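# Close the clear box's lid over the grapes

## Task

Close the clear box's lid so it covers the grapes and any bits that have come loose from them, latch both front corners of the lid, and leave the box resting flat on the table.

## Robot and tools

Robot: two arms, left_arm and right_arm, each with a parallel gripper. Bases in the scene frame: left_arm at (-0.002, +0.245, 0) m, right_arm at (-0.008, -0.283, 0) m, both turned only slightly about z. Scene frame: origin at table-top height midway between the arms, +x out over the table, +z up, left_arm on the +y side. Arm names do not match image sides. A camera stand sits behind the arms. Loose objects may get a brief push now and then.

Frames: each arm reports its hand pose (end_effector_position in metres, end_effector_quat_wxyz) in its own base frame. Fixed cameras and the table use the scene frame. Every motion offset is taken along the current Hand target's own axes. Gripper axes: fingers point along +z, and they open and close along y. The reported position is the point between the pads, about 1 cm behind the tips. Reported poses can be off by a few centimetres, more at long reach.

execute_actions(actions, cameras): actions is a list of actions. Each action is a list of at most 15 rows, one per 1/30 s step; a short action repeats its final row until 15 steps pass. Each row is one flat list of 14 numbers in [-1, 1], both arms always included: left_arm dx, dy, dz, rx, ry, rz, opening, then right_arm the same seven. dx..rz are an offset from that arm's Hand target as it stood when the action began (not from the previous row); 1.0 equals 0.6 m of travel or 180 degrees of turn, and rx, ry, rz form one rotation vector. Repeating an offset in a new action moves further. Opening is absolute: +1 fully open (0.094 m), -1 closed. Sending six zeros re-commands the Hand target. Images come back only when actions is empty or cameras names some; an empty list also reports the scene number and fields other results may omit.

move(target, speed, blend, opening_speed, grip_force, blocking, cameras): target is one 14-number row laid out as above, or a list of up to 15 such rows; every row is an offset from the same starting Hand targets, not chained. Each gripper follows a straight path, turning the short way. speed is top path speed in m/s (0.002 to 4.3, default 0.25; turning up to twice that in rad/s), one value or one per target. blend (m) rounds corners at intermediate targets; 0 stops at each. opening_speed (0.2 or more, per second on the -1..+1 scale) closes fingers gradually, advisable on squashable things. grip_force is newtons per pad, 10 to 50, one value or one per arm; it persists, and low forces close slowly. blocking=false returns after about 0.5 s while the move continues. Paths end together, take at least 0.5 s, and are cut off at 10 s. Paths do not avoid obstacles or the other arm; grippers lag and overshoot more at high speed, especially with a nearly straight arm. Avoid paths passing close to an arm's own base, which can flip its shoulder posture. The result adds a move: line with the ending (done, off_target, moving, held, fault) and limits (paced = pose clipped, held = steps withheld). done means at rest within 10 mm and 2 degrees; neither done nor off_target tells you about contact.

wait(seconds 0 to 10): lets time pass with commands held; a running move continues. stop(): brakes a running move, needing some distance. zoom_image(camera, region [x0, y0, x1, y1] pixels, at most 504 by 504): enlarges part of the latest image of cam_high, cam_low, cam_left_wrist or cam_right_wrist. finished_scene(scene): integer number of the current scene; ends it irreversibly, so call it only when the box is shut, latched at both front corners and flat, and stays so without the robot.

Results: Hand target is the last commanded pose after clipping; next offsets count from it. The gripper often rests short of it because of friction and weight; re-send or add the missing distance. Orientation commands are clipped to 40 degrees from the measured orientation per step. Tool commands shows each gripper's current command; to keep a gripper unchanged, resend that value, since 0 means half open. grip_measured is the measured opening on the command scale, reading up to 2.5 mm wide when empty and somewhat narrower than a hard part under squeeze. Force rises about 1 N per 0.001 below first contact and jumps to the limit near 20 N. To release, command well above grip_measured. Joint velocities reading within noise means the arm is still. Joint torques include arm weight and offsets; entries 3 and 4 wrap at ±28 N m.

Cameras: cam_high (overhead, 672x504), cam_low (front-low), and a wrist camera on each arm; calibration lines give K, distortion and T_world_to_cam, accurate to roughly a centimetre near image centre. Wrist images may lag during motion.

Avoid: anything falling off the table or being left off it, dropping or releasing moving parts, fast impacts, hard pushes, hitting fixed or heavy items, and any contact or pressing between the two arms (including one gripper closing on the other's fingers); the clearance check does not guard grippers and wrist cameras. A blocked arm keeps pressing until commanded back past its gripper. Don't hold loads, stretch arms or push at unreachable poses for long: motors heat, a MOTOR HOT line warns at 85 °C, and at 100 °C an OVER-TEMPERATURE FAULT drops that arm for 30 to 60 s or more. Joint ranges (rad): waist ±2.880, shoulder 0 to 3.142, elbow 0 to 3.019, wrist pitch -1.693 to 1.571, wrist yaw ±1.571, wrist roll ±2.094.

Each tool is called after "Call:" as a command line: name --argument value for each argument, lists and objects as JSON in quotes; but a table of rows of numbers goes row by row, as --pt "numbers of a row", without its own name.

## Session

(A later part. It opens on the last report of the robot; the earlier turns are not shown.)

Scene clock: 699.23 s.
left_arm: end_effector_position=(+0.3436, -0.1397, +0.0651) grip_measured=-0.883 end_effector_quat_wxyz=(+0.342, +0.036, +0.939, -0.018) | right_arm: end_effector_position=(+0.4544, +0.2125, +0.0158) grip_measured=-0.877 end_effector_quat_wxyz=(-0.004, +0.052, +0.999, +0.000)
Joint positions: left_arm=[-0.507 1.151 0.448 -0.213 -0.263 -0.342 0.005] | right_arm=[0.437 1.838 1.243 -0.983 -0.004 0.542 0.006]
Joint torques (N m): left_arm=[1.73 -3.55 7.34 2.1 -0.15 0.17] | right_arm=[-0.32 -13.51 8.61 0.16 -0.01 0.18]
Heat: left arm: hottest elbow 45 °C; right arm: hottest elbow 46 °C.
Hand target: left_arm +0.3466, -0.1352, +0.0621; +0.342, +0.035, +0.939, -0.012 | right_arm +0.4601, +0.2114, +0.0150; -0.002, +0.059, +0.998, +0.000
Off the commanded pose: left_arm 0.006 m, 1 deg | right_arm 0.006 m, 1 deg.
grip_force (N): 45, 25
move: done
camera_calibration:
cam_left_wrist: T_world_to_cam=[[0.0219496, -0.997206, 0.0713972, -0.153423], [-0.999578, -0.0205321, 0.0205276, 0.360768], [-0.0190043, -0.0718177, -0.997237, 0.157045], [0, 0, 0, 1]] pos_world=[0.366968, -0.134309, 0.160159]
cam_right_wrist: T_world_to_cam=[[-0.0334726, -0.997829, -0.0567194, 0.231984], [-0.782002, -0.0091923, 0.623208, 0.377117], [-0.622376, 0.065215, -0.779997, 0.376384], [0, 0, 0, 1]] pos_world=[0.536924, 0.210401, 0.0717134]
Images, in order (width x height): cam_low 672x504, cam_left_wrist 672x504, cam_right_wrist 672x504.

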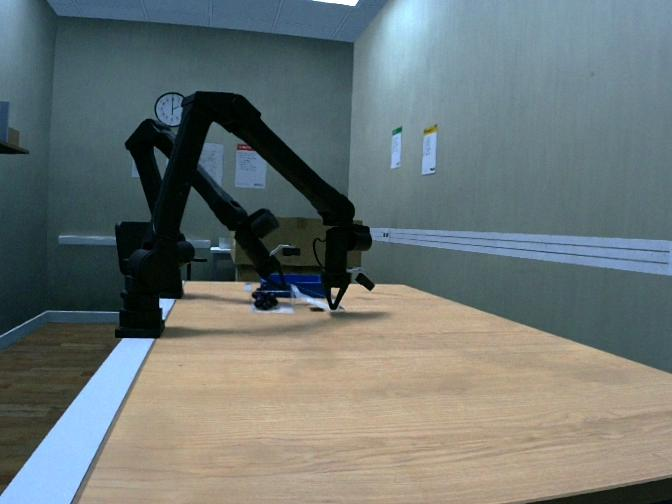

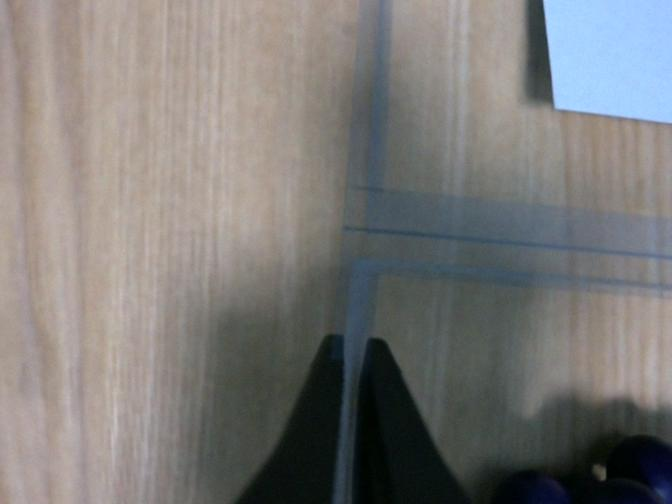

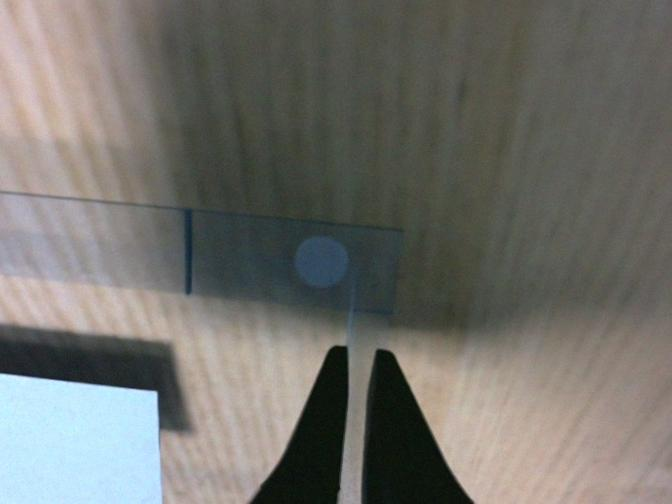

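Call:
move --target '[0, 0, 0, 0, 0, 0, -1, 0, -0.002, -0.105, 0, -0.083, 0, -1]' --speed 0.05 --cameras '["cam_left_wrist", "cam_right_wrist", "cam_low"]'

Call:
zoom_image --camera "cam_low" --region '[220, 230, 360, 330]'

Scene clock: 719.70 s.
left_arm: end_effector_position=(+0.3445, -0.1412, +0.0660) grip_measured=-0.884 end_effector_quat_wxyz=(+0.344, +0.036, +0.938, -0.022) | right_arm: end_effector_position=(+0.4584, +0.2054, +0.0626) grip_measured=-0.877 end_effector_quat_wxyz=(+0.109, +0.058, +0.992, -0.014)
Joint positions: left_arm=[-0.507 1.151 0.448 -0.206 -0.258 -0.342 0.005] | right_arm=[0.468 1.678 1.144 -0.86 0.134 0.574 0.006]
Joint torques (N m): left_arm=[1.73 -3.6 7.34 1.77 -0.32 0.18] | right_arm=[0.79 -14.97 8.29 0.66 0.36 0.19]
Heat: left arm: hottest elbow 45 °C; right arm: hottest elbow 46 °C.
Hand target: left_arm +0.3466, -0.1352, +0.0621; +0.341, +0.035, +0.939, -0.012 | right_arm +0.4603, +0.2100, +0.0779; +0.128, +0.058, +0.990, -0.008
Off the commanded pose: left_arm 0.007 m, 1 deg | right_arm 0.016 m, 2 deg.
grip_force (N): 45, 25
move: off_target (right_arm)
camera_calibration:
cam_left_wrist: T_world_to_cam=[[0.0185374, -0.996747, 0.0784282, -0.15412], [-0.999718, -0.0173142, 0.0162483, 0.362504], [-0.0148375, -0.0787073, -0.996787, 0.155464], [0, 0, 0, 1]] pos_world=[0.367565, -0.135106, 0.161161]
cam_right_wrist: T_world_to_cam=[[-0.0368321, -0.999033, -0.0239921, 0.227477], [-0.901716, 0.0228763, 0.431723, 0.411279], [-0.430756, 0.0375353, -0.901687, 0.341331], [0, 0, 0, 1]] pos_world=[0.526266, 0.205036, 0.135673]
Images, in order (width x height): cam_low 672x504, cam_left_wrist 672x504, cam_right_wrist 672x504.

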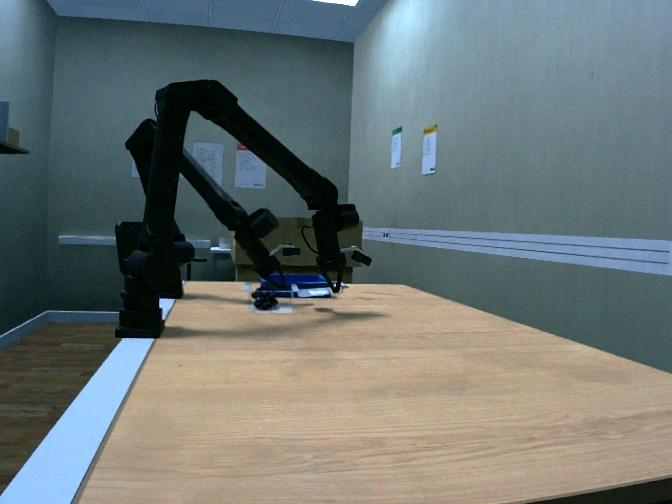

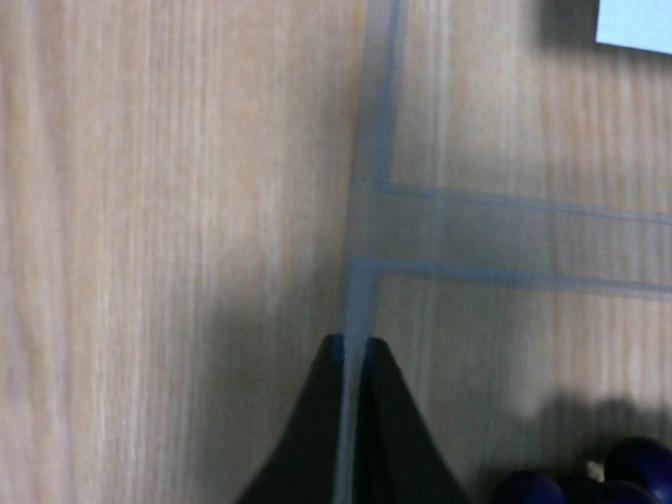

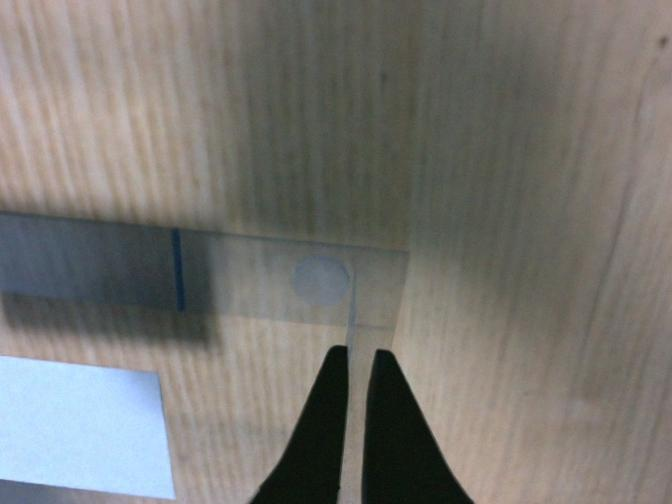

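Scaled by 3.600.

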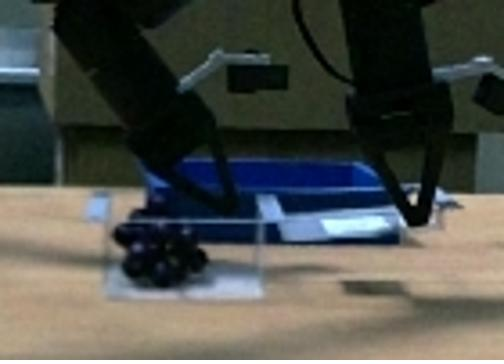

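Call:
move --target '[0, 0, 0, 0, 0, 0, -1, 0.033, 0.001, -0.0948, 0, -0.139, 0, -1]' --speed 0.05 --cameras '["cam_left_wrist", "cam_right_wrist", "cam_low"]'

Call:
zoom_image --camera "cam_low" --region '[220, 230, 360, 330]'

Scene clock: 740.77 s.
left_arm: end_effector_position=(+0.3443, -0.1418, +0.0658) grip_measured=-0.884 end_effector_quat_wxyz=(+0.343, +0.037, +0.938, -0.023) | right_arm: end_effector_position=(+0.4324, +0.2071, +0.1197) grip_measured=-0.877 end_effector_quat_wxyz=(+0.331, +0.062, +0.941, -0.029)
Joint positions: left_arm=[-0.507 1.151 0.448 -0.206 -0.254 -0.341 0.005] | right_arm=[0.605 1.412 0.873 -0.503 0.445 0.613 0.006]
Joint torques (N m): left_arm=[1.67 -3.6 7.34 1.77 -0.45 0.17] | right_arm=[1.73 -11.05 8.27 1.29 0.28 0.14]
Heat: left arm: hottest elbow 45 °C; right arm: hottest elbow 44 °C.
Hand target: left_arm +0.3466, -0.1352, +0.0621; +0.341, +0.035, +0.939, -0.012 | right_arm +0.4270, +0.2146, +0.1280; +0.340, +0.055, +0.939, -0.020
Off the commanded pose: left_arm 0.008 m, 1 deg | right_arm 0.012 m, 2 deg.
grip_force (N): 45, 25
move: off_target (right_arm)
camera_calibration:
cam_left_wrist: T_world_to_cam=[[0.0157241, -0.996626, 0.0805526, -0.15389], [-0.999741, -0.0143453, 0.0176669, 0.362579], [-0.0164518, -0.0808095, -0.996594, 0.155503], [0, 0, 0, 1]] pos_world=[0.367463, -0.135603, 0.160964]
cam_right_wrist: T_world_to_cam=[[-0.0443262, -0.998907, 0.0148018, 0.228191], [-0.998988, 0.0442063, -0.00833152, 0.453375], [0.00766808, -0.0151562, -0.999856, 0.214627], [0, 0, 0, 1]] pos_world=[0.461386, 0.211152, 0.214996]
Images, in order (width x height): cam_low 672x504, cam_left_wrist 672x504, cam_right_wrist 672x504.

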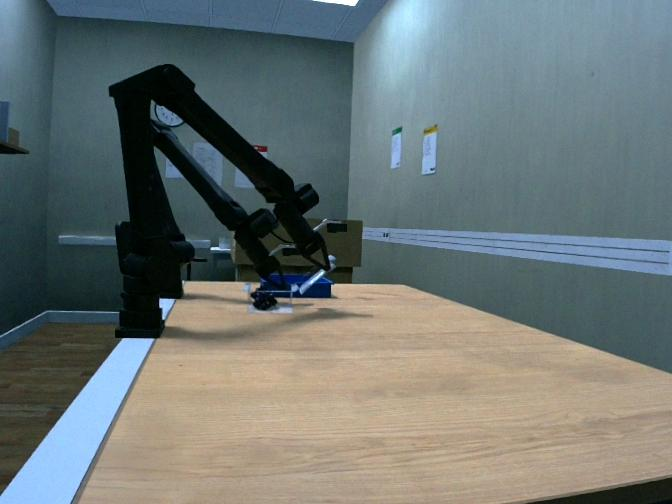

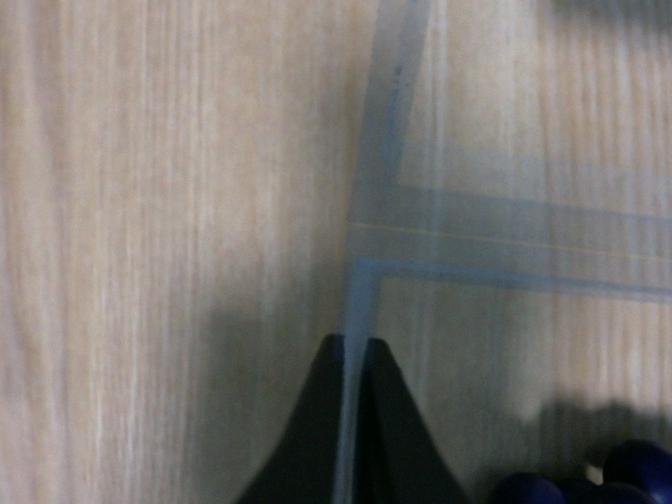

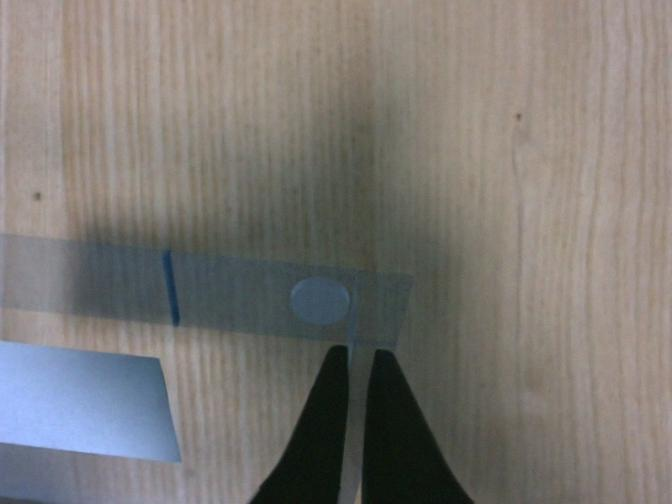

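Scaled by 3.600.

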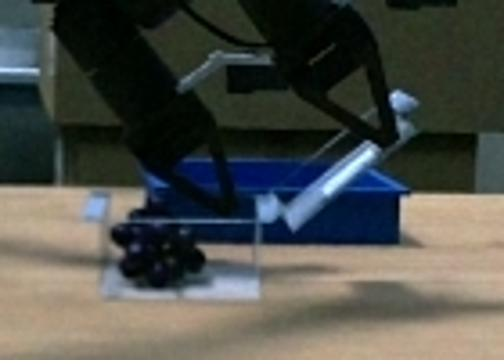

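Call:
move --target '[0, 0, 0, 0, 0, 0, -1, 0.0367, -0.0012, -0.0817, 0, -0.139, 0, -1]' --speed 0.05 --cameras '["cam_left_wrist", "cam_right_wrist", "cam_low"]'

Call:
zoom_image --camera "cam_low" --region '[220, 230, 360, 330]'

Scene clock: 761.77 s.
left_arm: end_effector_position=(+0.3436, -0.1414, +0.0650) grip_measured=-0.884 end_effector_quat_wxyz=(+0.342, +0.038, +0.939, -0.023) | right_arm: end_effector_position=(+0.3864, +0.2120, +0.1499) grip_measured=-0.877 end_effector_quat_wxyz=(+0.532, +0.064, +0.843, -0.039)
Joint positions: left_arm=[-0.507 1.151 0.446 -0.206 -0.254 -0.339 0.005] | right_arm=[0.796 1.273 0.591 -0.001 0.82 0.54 0.006]
Joint torques (N m): left_arm=[1.67 -3.6 7.47 1.77 -0.46 0.14] | right_arm=[1.9 -7.77 7.47 1.57 0.12 -0.02]
Heat: left arm: hottest elbow 44 °C; right arm: hottest elbow 44 °C.
Hand target: left_arm +0.3466, -0.1352, +0.0621; +0.342, +0.035, +0.939, -0.012 | right_arm +0.3789, +0.2196, +0.1516; +0.535, +0.050, +0.843, -0.031
Off the commanded pose: left_arm 0.007 m, 1 deg | right_arm 0.011 m, 2 deg.
grip_force (N): 45, 25
move: off_target (right_arm)
camera_calibration:
cam_left_wrist: T_world_to_cam=[[0.0143805, -0.996825, 0.0783153, -0.152883], [-0.999733, -0.0129157, 0.0191786, 0.361944], [-0.0181062, -0.0785701, -0.996744, 0.155539], [0, 0, 0, 1]] pos_world=[0.366862, -0.135502, 0.160064]
cam_right_wrist: T_world_to_cam=[[-0.0679255, -0.996997, 0.0371942, 0.235944], [-0.896574, 0.0446452, -0.440638, 0.432655], [0.437654, -0.0632779, -0.896914, 0.0738913], [0, 0, 0, 1]] pos_world=[0.371595, 0.220595, 0.248143]
Images, in order (width x height): cam_low 672x504, cam_left_wrist 672x504, cam_right_wrist 672x504.

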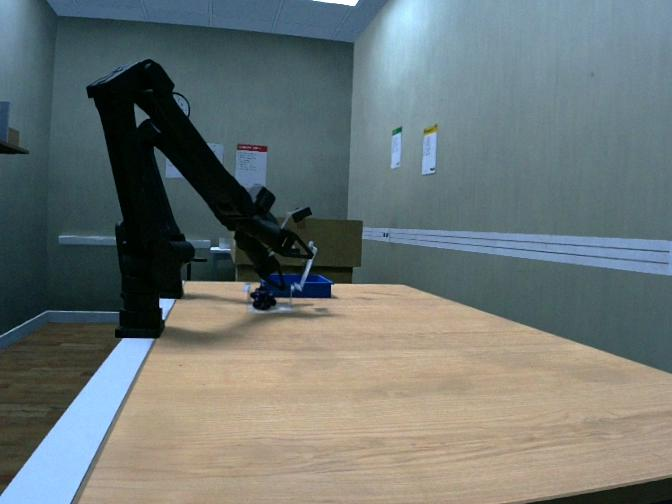

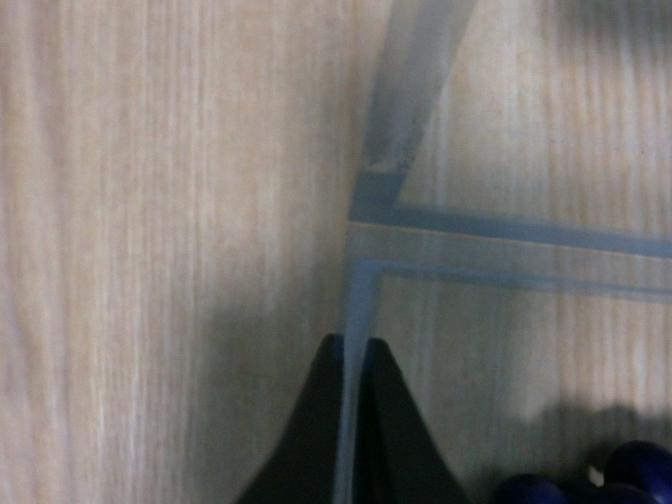

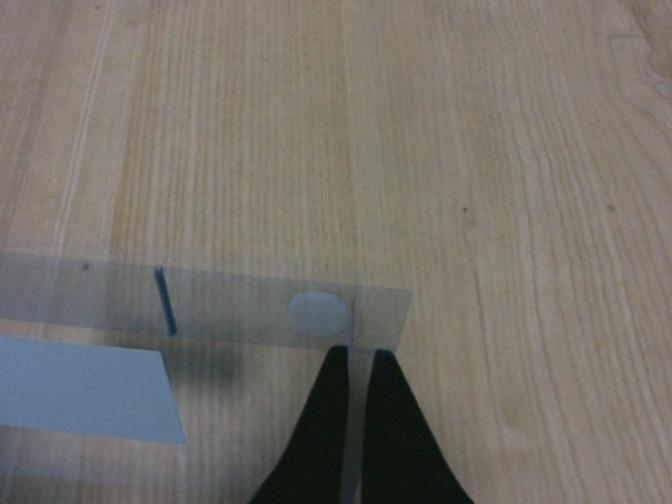

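Scaled by 3.600.

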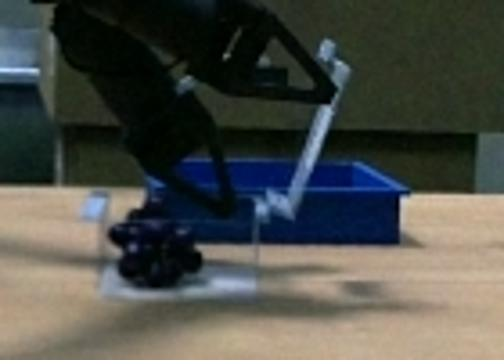

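Call:
move --pt "0 0 0 0 0 0 -0.3 0 0 0 0 0 0 -1" --pt "0 0 -0.12 0 0 0 -0.3 0 0 0 0 0 0 -1" --speed 0.08 --opening_speed 0.5 --cameras '["cam_left_wrist", "cam_low", "cam_high"]'

Call:
zoom_image --camera "cam_low" --region '[220, 230, 360, 330]'

Scene clock: 823.33 s.
left_arm: end_effector_position=(+0.2985, -0.1250, +0.1059) grip_measured=-0.302 end_effector_quat_wxyz=(+0.332, +0.037, +0.943, -0.003) | right_arm: end_effector_position=(+0.3837, +0.2130, +0.1476) grip_measured=-0.881 end_effector_quat_wxyz=(+0.531, +0.060, +0.844, -0.039)
Joint positions: left_arm=[-0.56 0.895 0.445 -0.51 -0.311 -0.383 0.033] | right_arm=[0.802 1.273 0.586 0 0.82 0.539 0.006]
Joint torques (N m): left_arm=[-0.5 -3.43 9.84 1.18 -0.22 -0.13] | right_arm=[1.61 -7.82 7.9 1.42 0.13 -0.01]
Heat: left arm: hottest elbow 43 °C; right arm: hottest elbow 44 °C.
Hand target: left_arm +0.3006, -0.1318, +0.1174; +0.342, +0.035, +0.939, -0.012 | right_arm +0.3788, +0.2196, +0.1514; +0.535, +0.050, +0.843, -0.031
Off the commanded pose: left_arm 0.013 m, 2 deg | right_arm 0.009 m, 2 deg.
grip_force (N): 45, 25
move: off_target (left_arm)
camera_calibration:
cam_left_wrist: T_world_to_cam=[[0.0299892, -0.998707, 0.0410449, -0.139904], [-0.998813, -0.0283647, 0.0396044, 0.31198], [-0.0383889, -0.0421839, -0.998372, 0.207603], [0, 0, 0, 1]] pos_world=[0.323775, -0.122116, 0.200652]
Images, in order (width x height): cam_high 672x504, cam_low 672x504, cam_left_wrist 672x504.

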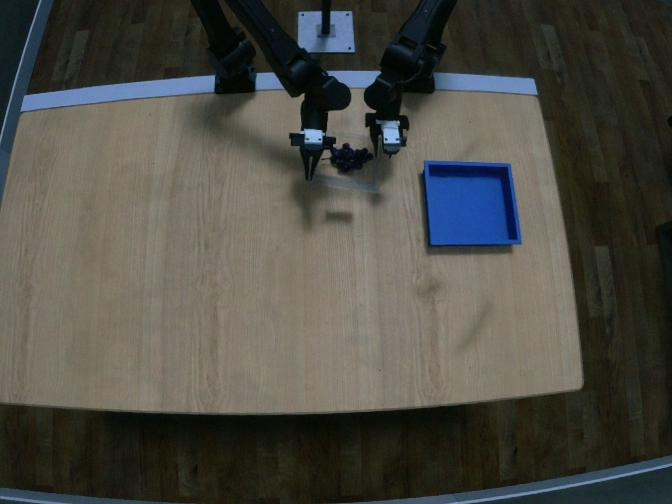

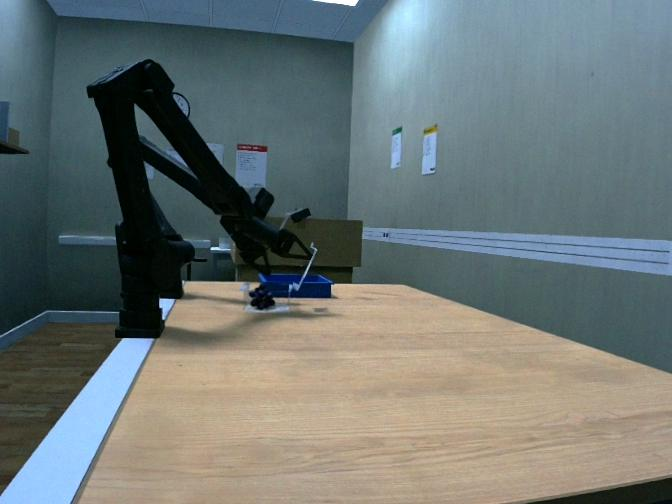

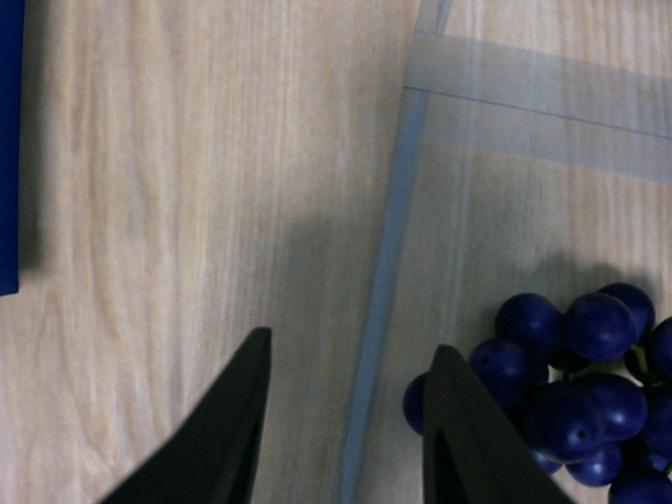

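Scaled by 3.600.

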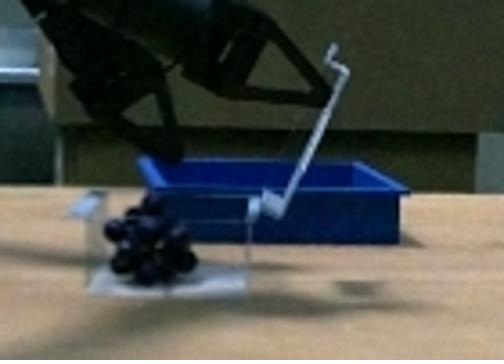

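Call:
move --target '[0, 0, 0, 0, 0, 0, -0.3, 0.02, -0.0073, -0.0653, 0, -0.083, 0, -1]' --speed 0.04 --cameras '["cam_left_wrist", "cam_right_wrist", "cam_low"]'

Call:
zoom_image --camera "cam_low" --region '[220, 230, 360, 330]'

Scene clock: 842.53 s.
left_arm: end_effector_position=(+0.2985, -0.1249, +0.1059) grip_measured=-0.302 end_effector_quat_wxyz=(+0.332, +0.037, +0.943, -0.003) | right_arm: end_effector_position=(+0.3412, +0.2154, +0.1598) grip_measured=-0.887 end_effector_quat_wxyz=(+0.638, +0.055, +0.767, -0.037)
Joint positions: left_arm=[-0.56 0.895 0.445 -0.51 -0.311 -0.383 0.033] | right_arm=[0.947 1.286 0.406 0.508 1.046 0.339 0.005]
Joint torques (N m): left_arm=[-0.5 -3.43 9.85 1.17 -0.22 -0.12] | right_arm=[1.2 -4.89 6.9 1.72 0.26 -0.04]
Heat: left arm: hottest elbow 44 °C; right arm: hottest elbow 44 °C.
Hand target: left_arm +0.3005, -0.1318, +0.1174; +0.342, +0.035, +0.939, -0.012 | right_arm +0.3381, +0.2200, +0.1574; +0.640, +0.045, +0.766, -0.037
Off the commanded pose: left_arm 0.014 m, 2 deg | right_arm 0.006 m, 1 deg.
grip_force (N): 45, 25
move: off_target (left_arm)
camera_calibration:
cam_left_wrist: T_world_to_cam=[[0.0303056, -0.998694, 0.0411302, -0.140018], [-0.998788, -0.0286608, 0.0400073, 0.311859], [-0.0387762, -0.0422928, -0.998353, 0.207612], [0, 0, 0, 1]] pos_world=[0.323775, -0.122116, 0.200552]
cam_right_wrist: T_world_to_cam=[[-0.0634104, -0.996853, 0.0475706, 0.232583], [-0.753076, 0.0165164, -0.657727, 0.388115], [0.654871, -0.077531, -0.751753, 0.0085422], [0, 0, 0, 1]] pos_world=[0.301434, 0.226103, 0.250631]
Images, in order (width x height): cam_low 672x504, cam_left_wrist 672x504, cam_right_wrist 672x504.

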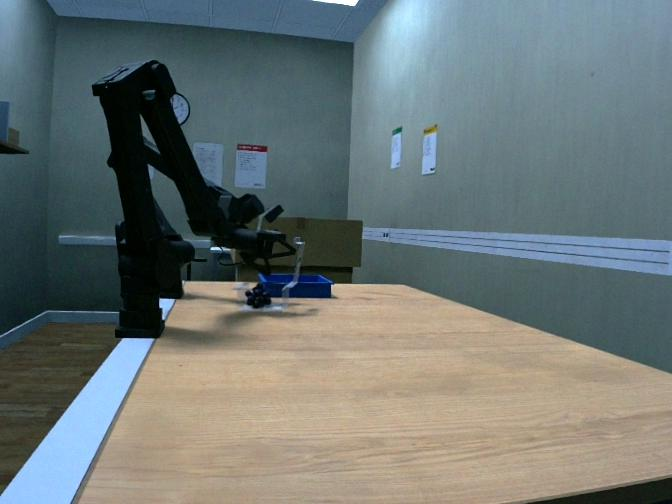

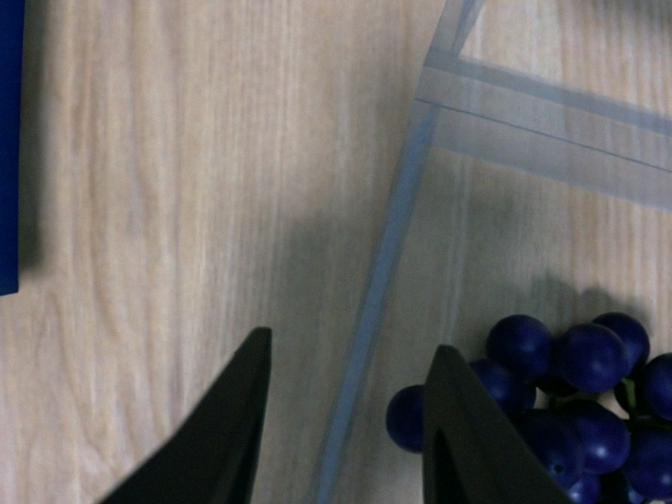

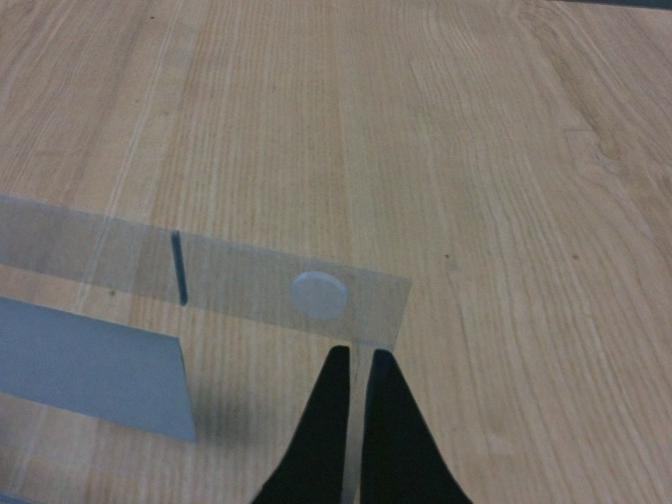

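Scaled by 3.600.

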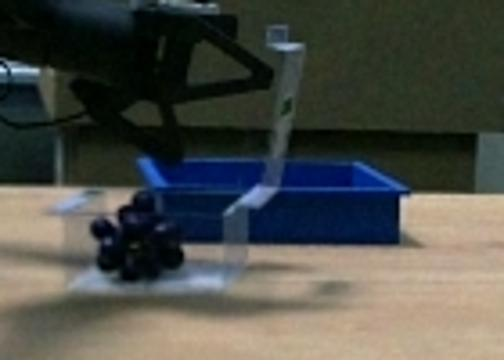

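Call:
move --target '[0, 0, 0, 0, 0, 0, -0.3, -0.005, 0.008, 0.0845, 0, 0.083, 0, -1]' --speed 0.05 --cameras '["cam_left_wrist", "cam_right_wrist", "cam_low"]'

Call:
zoom_image --camera "cam_low" --region '[220, 230, 360, 330]'

Scene clock: 879.50 s.
left_arm: end_effector_position=(+0.2985, -0.1249, +0.1059) grip_measured=-0.302 end_effector_quat_wxyz=(+0.332, +0.037, +0.943, -0.003) | right_arm: end_effector_position=(+0.3763, +0.2143, +0.1427) grip_measured=-0.887 end_effector_quat_wxyz=(+0.534, +0.047, +0.844, -0.028)
Joint positions: left_arm=[-0.56 0.895 0.445 -0.51 -0.311 -0.383 0.033] | right_arm=[0.812 1.262 0.551 0.046 0.803 0.516 0.005]
Joint torques (N m): left_arm=[-0.44 -3.49 9.84 1.17 -0.22 -0.12] | right_arm=[-1.03 -5.25 11.56 0.46 0.09 0]
Heat: left arm: hottest elbow 46 °C; right arm: hottest elbow 43 °C.
Hand target: left_arm +0.3005, -0.1318, +0.1174; +0.342, +0.035, +0.939, -0.012 | right_arm +0.3887, +0.2187, +0.1513; +0.535, +0.050, +0.843, -0.031
Off the commanded pose: left_arm 0.014 m, 2 deg | right_arm 0.016 m, 0 deg.
grip_force (N): 45, 25
move: off_target (left_arm, right_arm)
camera_calibration:
cam_left_wrist: T_world_to_cam=[[0.0303056, -0.998694, 0.0411302, -0.140018], [-0.998788, -0.0286608, 0.0400073, 0.311859], [-0.0387762, -0.0422928, -0.998353, 0.207612], [0, 0, 0, 1]] pos_world=[0.323775, -0.122116, 0.200552]
cam_right_wrist: T_world_to_cam=[[-0.0285261, -0.998869, 0.0380483, 0.223224], [-0.89641, 0.00872024, -0.443139, 0.428251], [0.442306, -0.0467479, -0.895645, 0.0665064], [0, 0, 0, 1]] pos_world=[0.36084, 0.222346, 0.240847]
Images, in order (width x height): cam_low 672x504, cam_left_wrist 672x504, cam_right_wrist 672x504.

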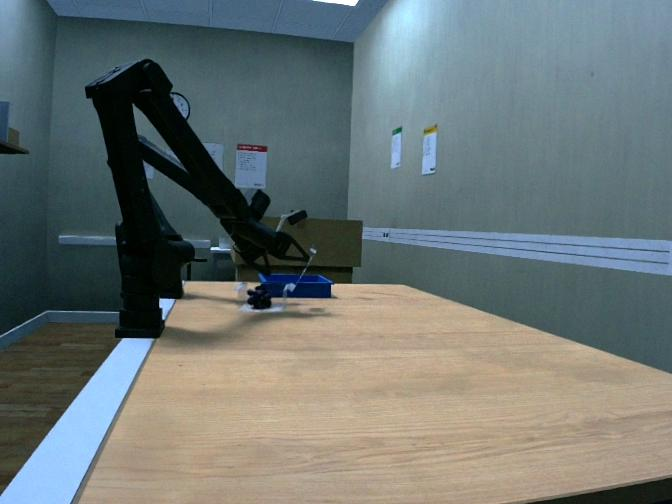

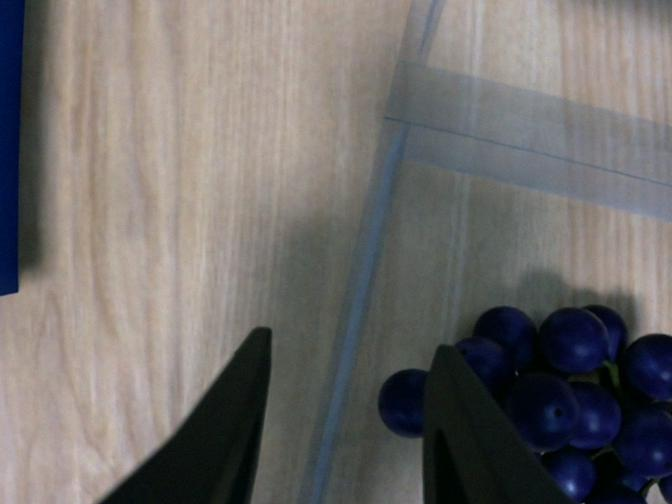

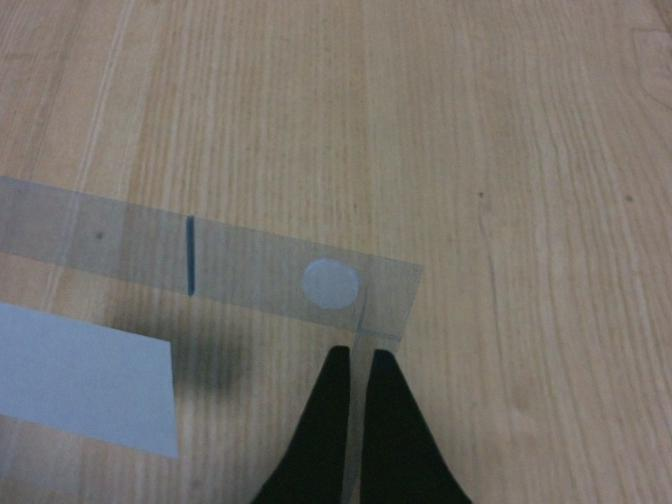

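Scaled by 3.600.

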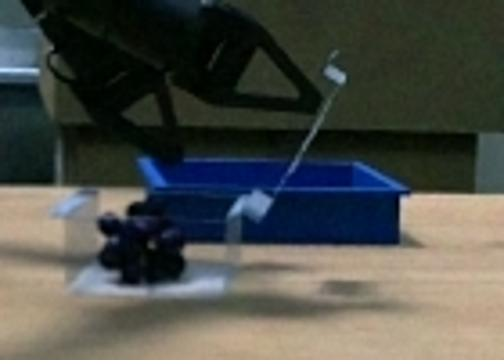

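Call:
move --target '[0.1482, 0.0143, -0.0812, 0.0257, -0.111, 0.0216, -0.3, 0, 0, 0, 0, 0, 0, -1]' --speed 0.1 --cameras '["cam_left_wrist", "cam_low"]'

Call:
zoom_image --camera "cam_low" --region '[200, 230, 340, 330]'

Scene clock: 924.37 s.
left_arm: end_effector_position=(+0.2038, -0.1128, +0.0938) grip_measured=-0.302 end_effector_quat_wxyz=(+0.495, +0.080, +0.864, -0.035) | right_arm: end_effector_position=(+0.3762, +0.2143, +0.1426) grip_measured=-0.887 end_effector_quat_wxyz=(+0.534, +0.047, +0.844, -0.028)
Joint positions: left_arm=[-1.003 0.25 0.095 -0.567 -0.697 -0.493 0.033] | right_arm=[0.812 1.262 0.551 0.045 0.803 0.516 0.005]
Joint torques (N m): left_arm=[-0.5 1.67 9.92 1.36 -0.32 -0.1] | right_arm=[-1.08 -5.42 11.7 0.61 0.08 0]
Heat: left arm: hottest elbow 47 °C; right arm: hottest elbow 49 °C.
Hand target: left_arm +0.2020, -0.1157, +0.0975; +0.498, +0.078, +0.863, -0.044 | right_arm +0.3887, +0.2187, +0.1512; +0.535, +0.050, +0.843, -0.031
Off the commanded pose: left_arm 0.005 m, 1 deg | right_arm 0.016 m, 0 deg.
grip_force (N): 45, 25
move: off_target (right_arm)
camera_calibration:
cam_left_wrist: T_world_to_cam=[[-0.0991079, -0.992377, 0.0732456, -0.100437], [-0.946199, 0.071198, -0.315657, 0.252113], [0.308036, -0.100589, -0.946042, 0.110289], [0, 0, 0, 1]] pos_world=[0.194622, -0.106527, 0.191276]
Images, in order (width x height): cam_low 672x504, cam_left_wrist 672x504.

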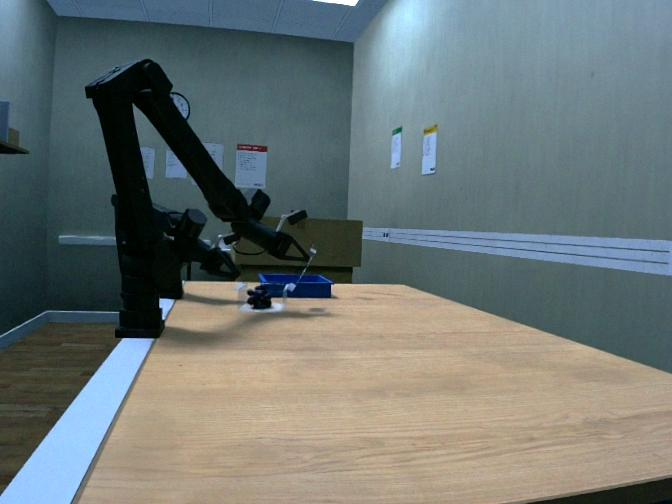

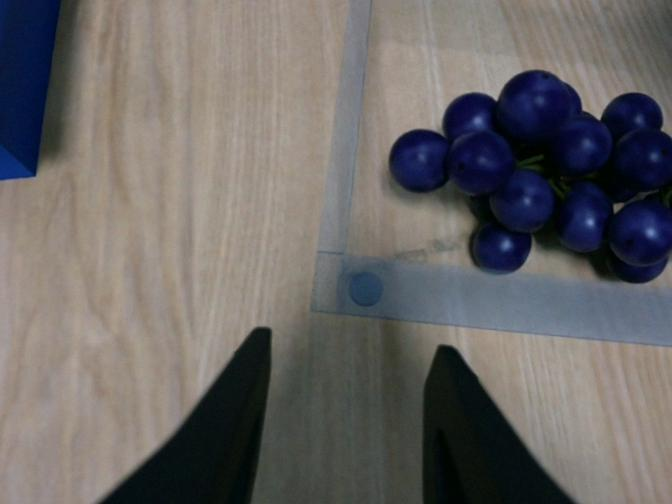

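Scaled by 3.600.

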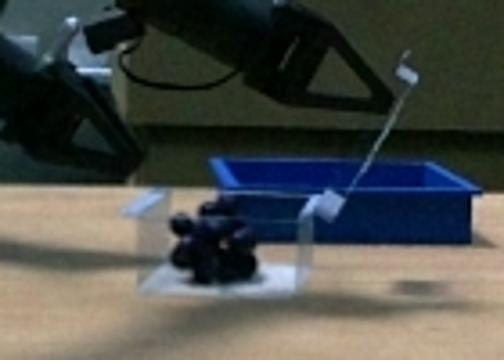

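Call:
move --target '[0, 0.0058, 0.055, 0, 0, 0, -0.3, 0, 0, 0, 0, 0, 0, -1]' --speed 0.07 --cameras '["cam_left_wrist", "cam_low"]'

Call:
zoom_image --camera "cam_low" --region '[200, 230, 340, 330]'

Scene clock: 938.73 s.
left_arm: end_effector_position=(+0.2275, -0.1191, +0.0815) grip_measured=-0.302 end_effector_quat_wxyz=(+0.497, +0.078, +0.863, -0.050) | right_arm: end_effector_position=(+0.3762, +0.2143, +0.1426) grip_measured=-0.887 end_effector_quat_wxyz=(+0.534, +0.047, +0.844, -0.028)
Joint positions: left_arm=[-0.846 0.416 0.06 -0.274 -0.555 -0.378 0.033] | right_arm=[0.812 1.262 0.551 0.045 0.803 0.516 0.005]
Joint torques (N m): left_arm=[1.85 2.37 9.25 2.73 -0.09 0.16] | right_arm=[-1.03 -5.3 11.7 0.57 0.09 0]
Heat: left arm: hottest elbow 48 °C; right arm: hottest elbow 49 °C.
Hand target: left_arm +0.2307, -0.1175, +0.0810; +0.498, +0.078, +0.863, -0.044 | right_arm +0.3887, +0.2187, +0.1512; +0.535, +0.050, +0.843, -0.031
Off the commanded pose: left_arm 0.004 m, 1 deg | right_arm 0.016 m, 0 deg.
grip_force (N): 45, 25
move: off_target (right_arm)
camera_calibration:
cam_left_wrist: T_world_to_cam=[[-0.110533, -0.988718, 0.101087, -0.102737], [-0.94474, 0.0729399, -0.319604, 0.271198], [0.308625, -0.130827, -0.942144, 0.0866466], [0, 0, 0, 1]] pos_world=[0.218114, -0.110024, 0.178695]
Images, in order (width x height): cam_low 672x504, cam_left_wrist 672x504.

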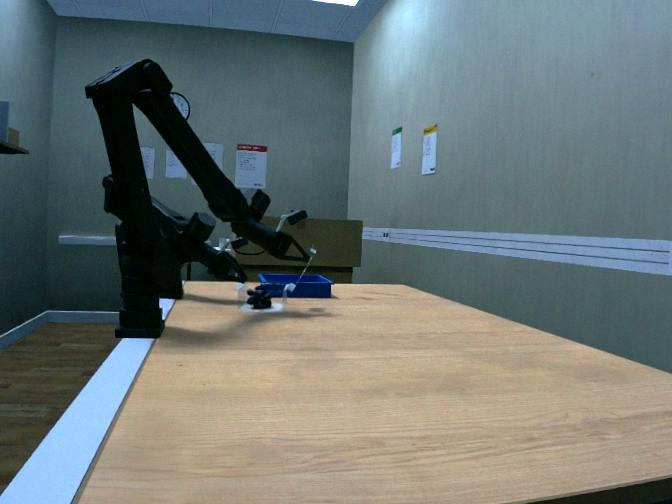

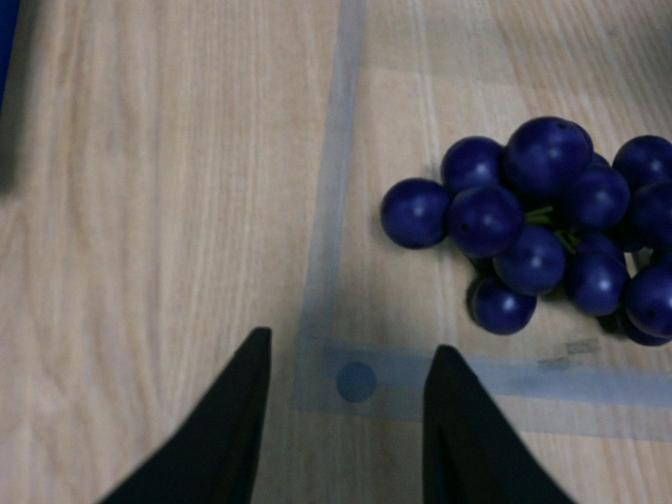

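Scaled by 3.600.

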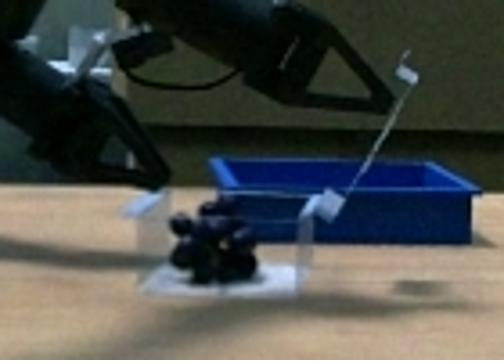

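Call:
move --target '[0, 0.0117, 0.030, 0, 0, 0, -0.5, 0, 0, 0, 0, 0, 0, -1]' --speed 0.05 --cameras '["cam_left_wrist", "cam_low"]'

Call:
zoom_image --camera "cam_low" --region '[200, 230, 340, 330]'

Scene clock: 949.57 s.
left_arm: end_effector_position=(+0.2464, -0.1177, +0.0792) grip_measured=-0.498 end_effector_quat_wxyz=(+0.502, +0.075, +0.860, -0.054) | right_arm: end_effector_position=(+0.3762, +0.2143, +0.1426) grip_measured=-0.887 end_effector_quat_wxyz=(+0.534, +0.047, +0.844, -0.028)
Joint positions: left_arm=[-0.732 0.54 0.053 -0.092 -0.463 -0.304 0.024] | right_arm=[0.812 1.262 0.551 0.045 0.803 0.516 0.005]
Joint torques (N m): left_arm=[1.79 2.67 8.12 2.55 0.01 0.28] | right_arm=[-1.14 -5.36 11.7 0.58 0.08 0.02]
Heat: left arm: hottest elbow 47 °C; right arm: hottest elbow 50 °C.
Hand target: left_arm +0.2473, -0.1133, +0.0721; +0.498, +0.078, +0.863, -0.044 | right_arm +0.3887, +0.2187, +0.1512; +0.535, +0.050, +0.843, -0.031
Off the commanded pose: left_arm 0.008 m, 1 deg | right_arm 0.016 m, 0 deg.
grip_force (N): 45, 25
move: off_target (right_arm)
camera_calibration:
cam_left_wrist: T_world_to_cam=[[-0.111078, -0.987549, 0.111397, -0.0996099], [-0.941008, 0.0684623, -0.331385, 0.287749], [0.319632, -0.141635, -0.936896, 0.0744383], [0, 0, 0, 1]] pos_world=[0.235917, -0.107527, 0.176193]
Images, in order (width x height): cam_low 672x504, cam_left_wrist 672x504.

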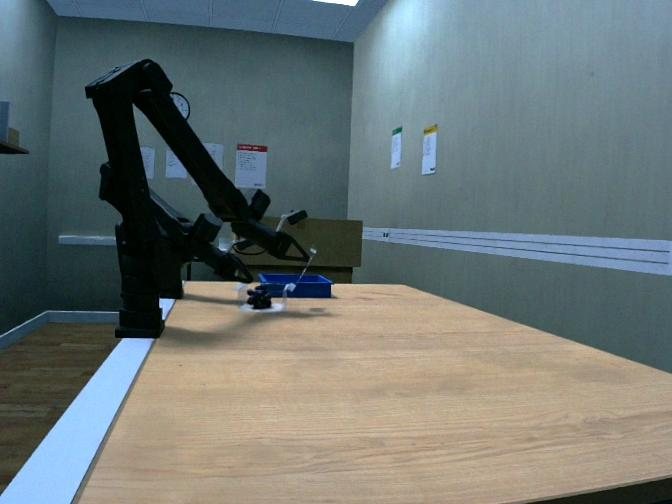

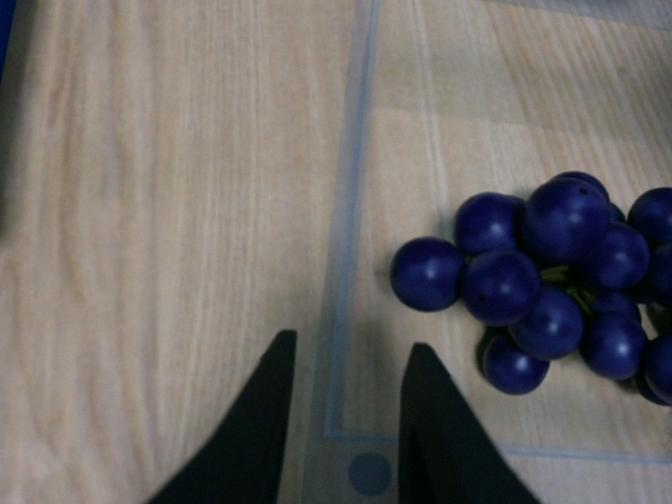

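Scaled by 3.600.

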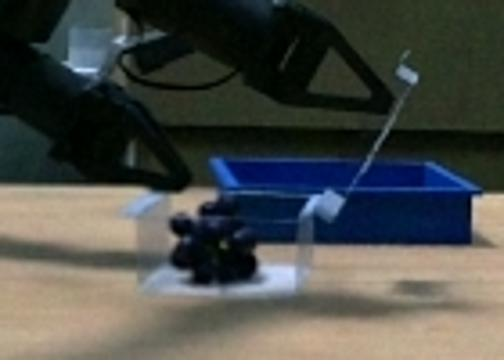

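Call:
zoom_image --camera "cam_left_wrist" --region '[220, 240, 480, 500]'

Scaled by 1.938.

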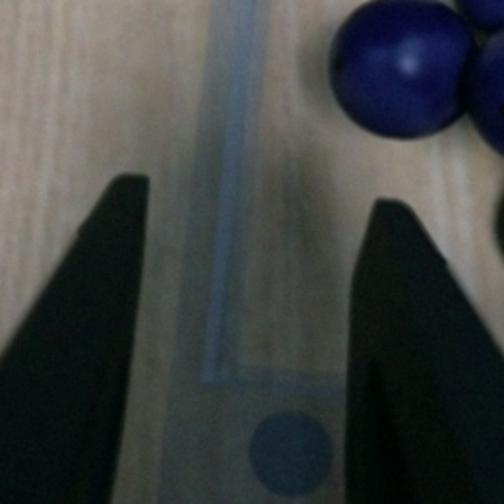

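Call:
move --target '[0.0173, 0.0093, 0.010, 0, 0.0667, 0, -0.5, 0, 0, 0, 0, 0, 0, -1]' --speed 0.05 --cameras '["cam_left_wrist", "cam_low"]'

Call:
zoom_image --camera "cam_left_wrist" --region '[220, 240, 480, 500]'

Call:
zoom_image --camera "cam_low" --region '[200, 230, 340, 330]'

Scene clock: 986.00 s.
left_arm: end_effector_position=(+0.2504, -0.1168, +0.0752) grip_measured=-0.498 end_effector_quat_wxyz=(+0.432, +0.082, +0.896, -0.057) | right_arm: end_effector_position=(+0.3762, +0.2143, +0.1426) grip_measured=-0.887 end_effector_quat_wxyz=(+0.534, +0.047, +0.844, -0.028)
Joint positions: left_arm=[-0.632 0.597 0.142 -0.257 -0.317 -0.304 0.024] | right_arm=[0.812 1.262 0.551 0.045 0.803 0.516 0.005]
Joint torques (N m): left_arm=[2.2 3.37 8.99 0.29 -0.05 0.09] | right_arm=[-1.14 -5.36 11.71 0.55 0.08 0]
Heat: left arm: hottest elbow 45 °C; right arm: hottest elbow 51 °C.
Hand target: left_arm +0.2483, -0.1078, +0.0601; +0.405, +0.082, +0.910, -0.036 | right_arm +0.3887, +0.2187, +0.1512; +0.535, +0.050, +0.843, -0.031
Off the commanded pose: left_arm 0.018 m, 4 deg | right_arm 0.016 m, 0 deg.
grip_force (N): 45, 25
move: off_target (left_arm, right_arm)
camera_calibration:
cam_left_wrist: T_world_to_cam=[[-0.109715, -0.987535, 0.112856, -0.0981147], [-0.980129, 0.0886109, -0.177471, 0.290728], [0.165258, -0.130085, -0.977634, 0.112574], [0, 0, 0, 1]] pos_world=[0.255583, -0.108009, 0.172724]
Images, in order (width x height): cam_low 672x504, cam_left_wrist 672x504.

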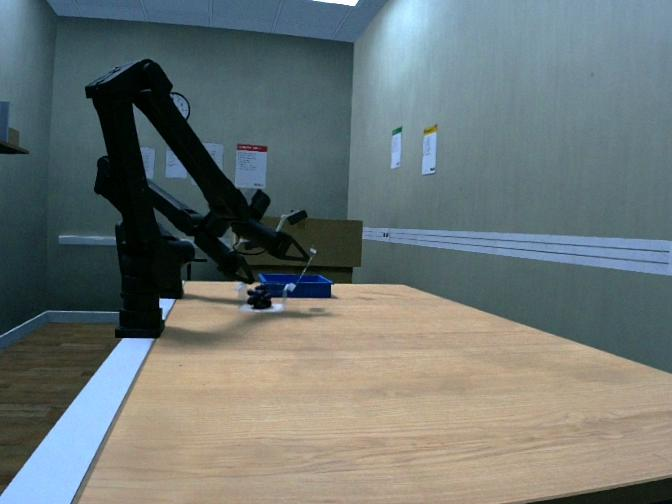

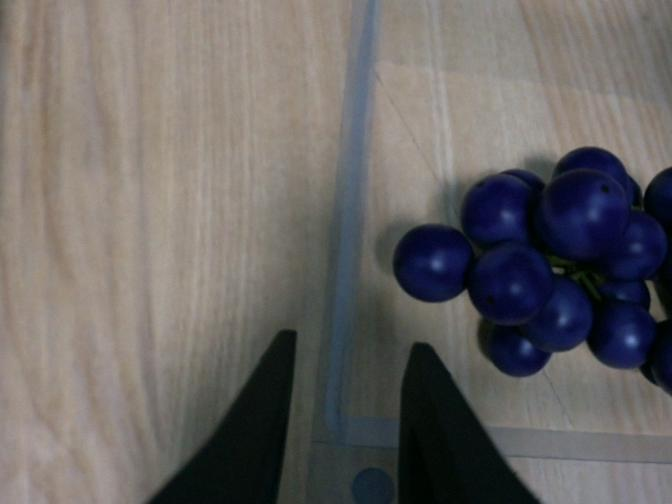

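Scaled by 1.938.

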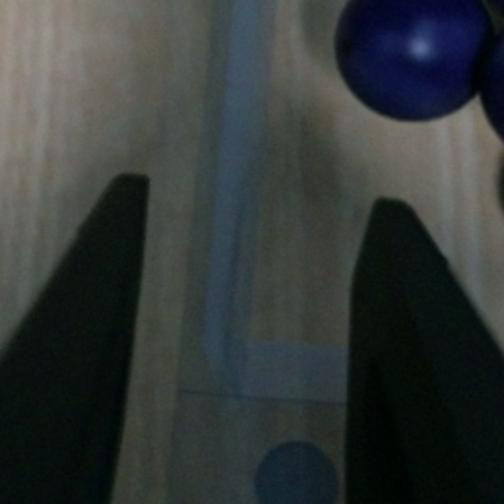

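Scaled by 3.600.

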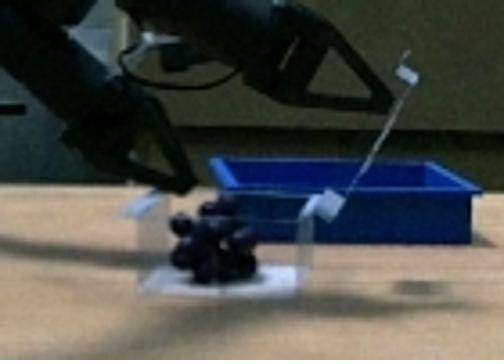

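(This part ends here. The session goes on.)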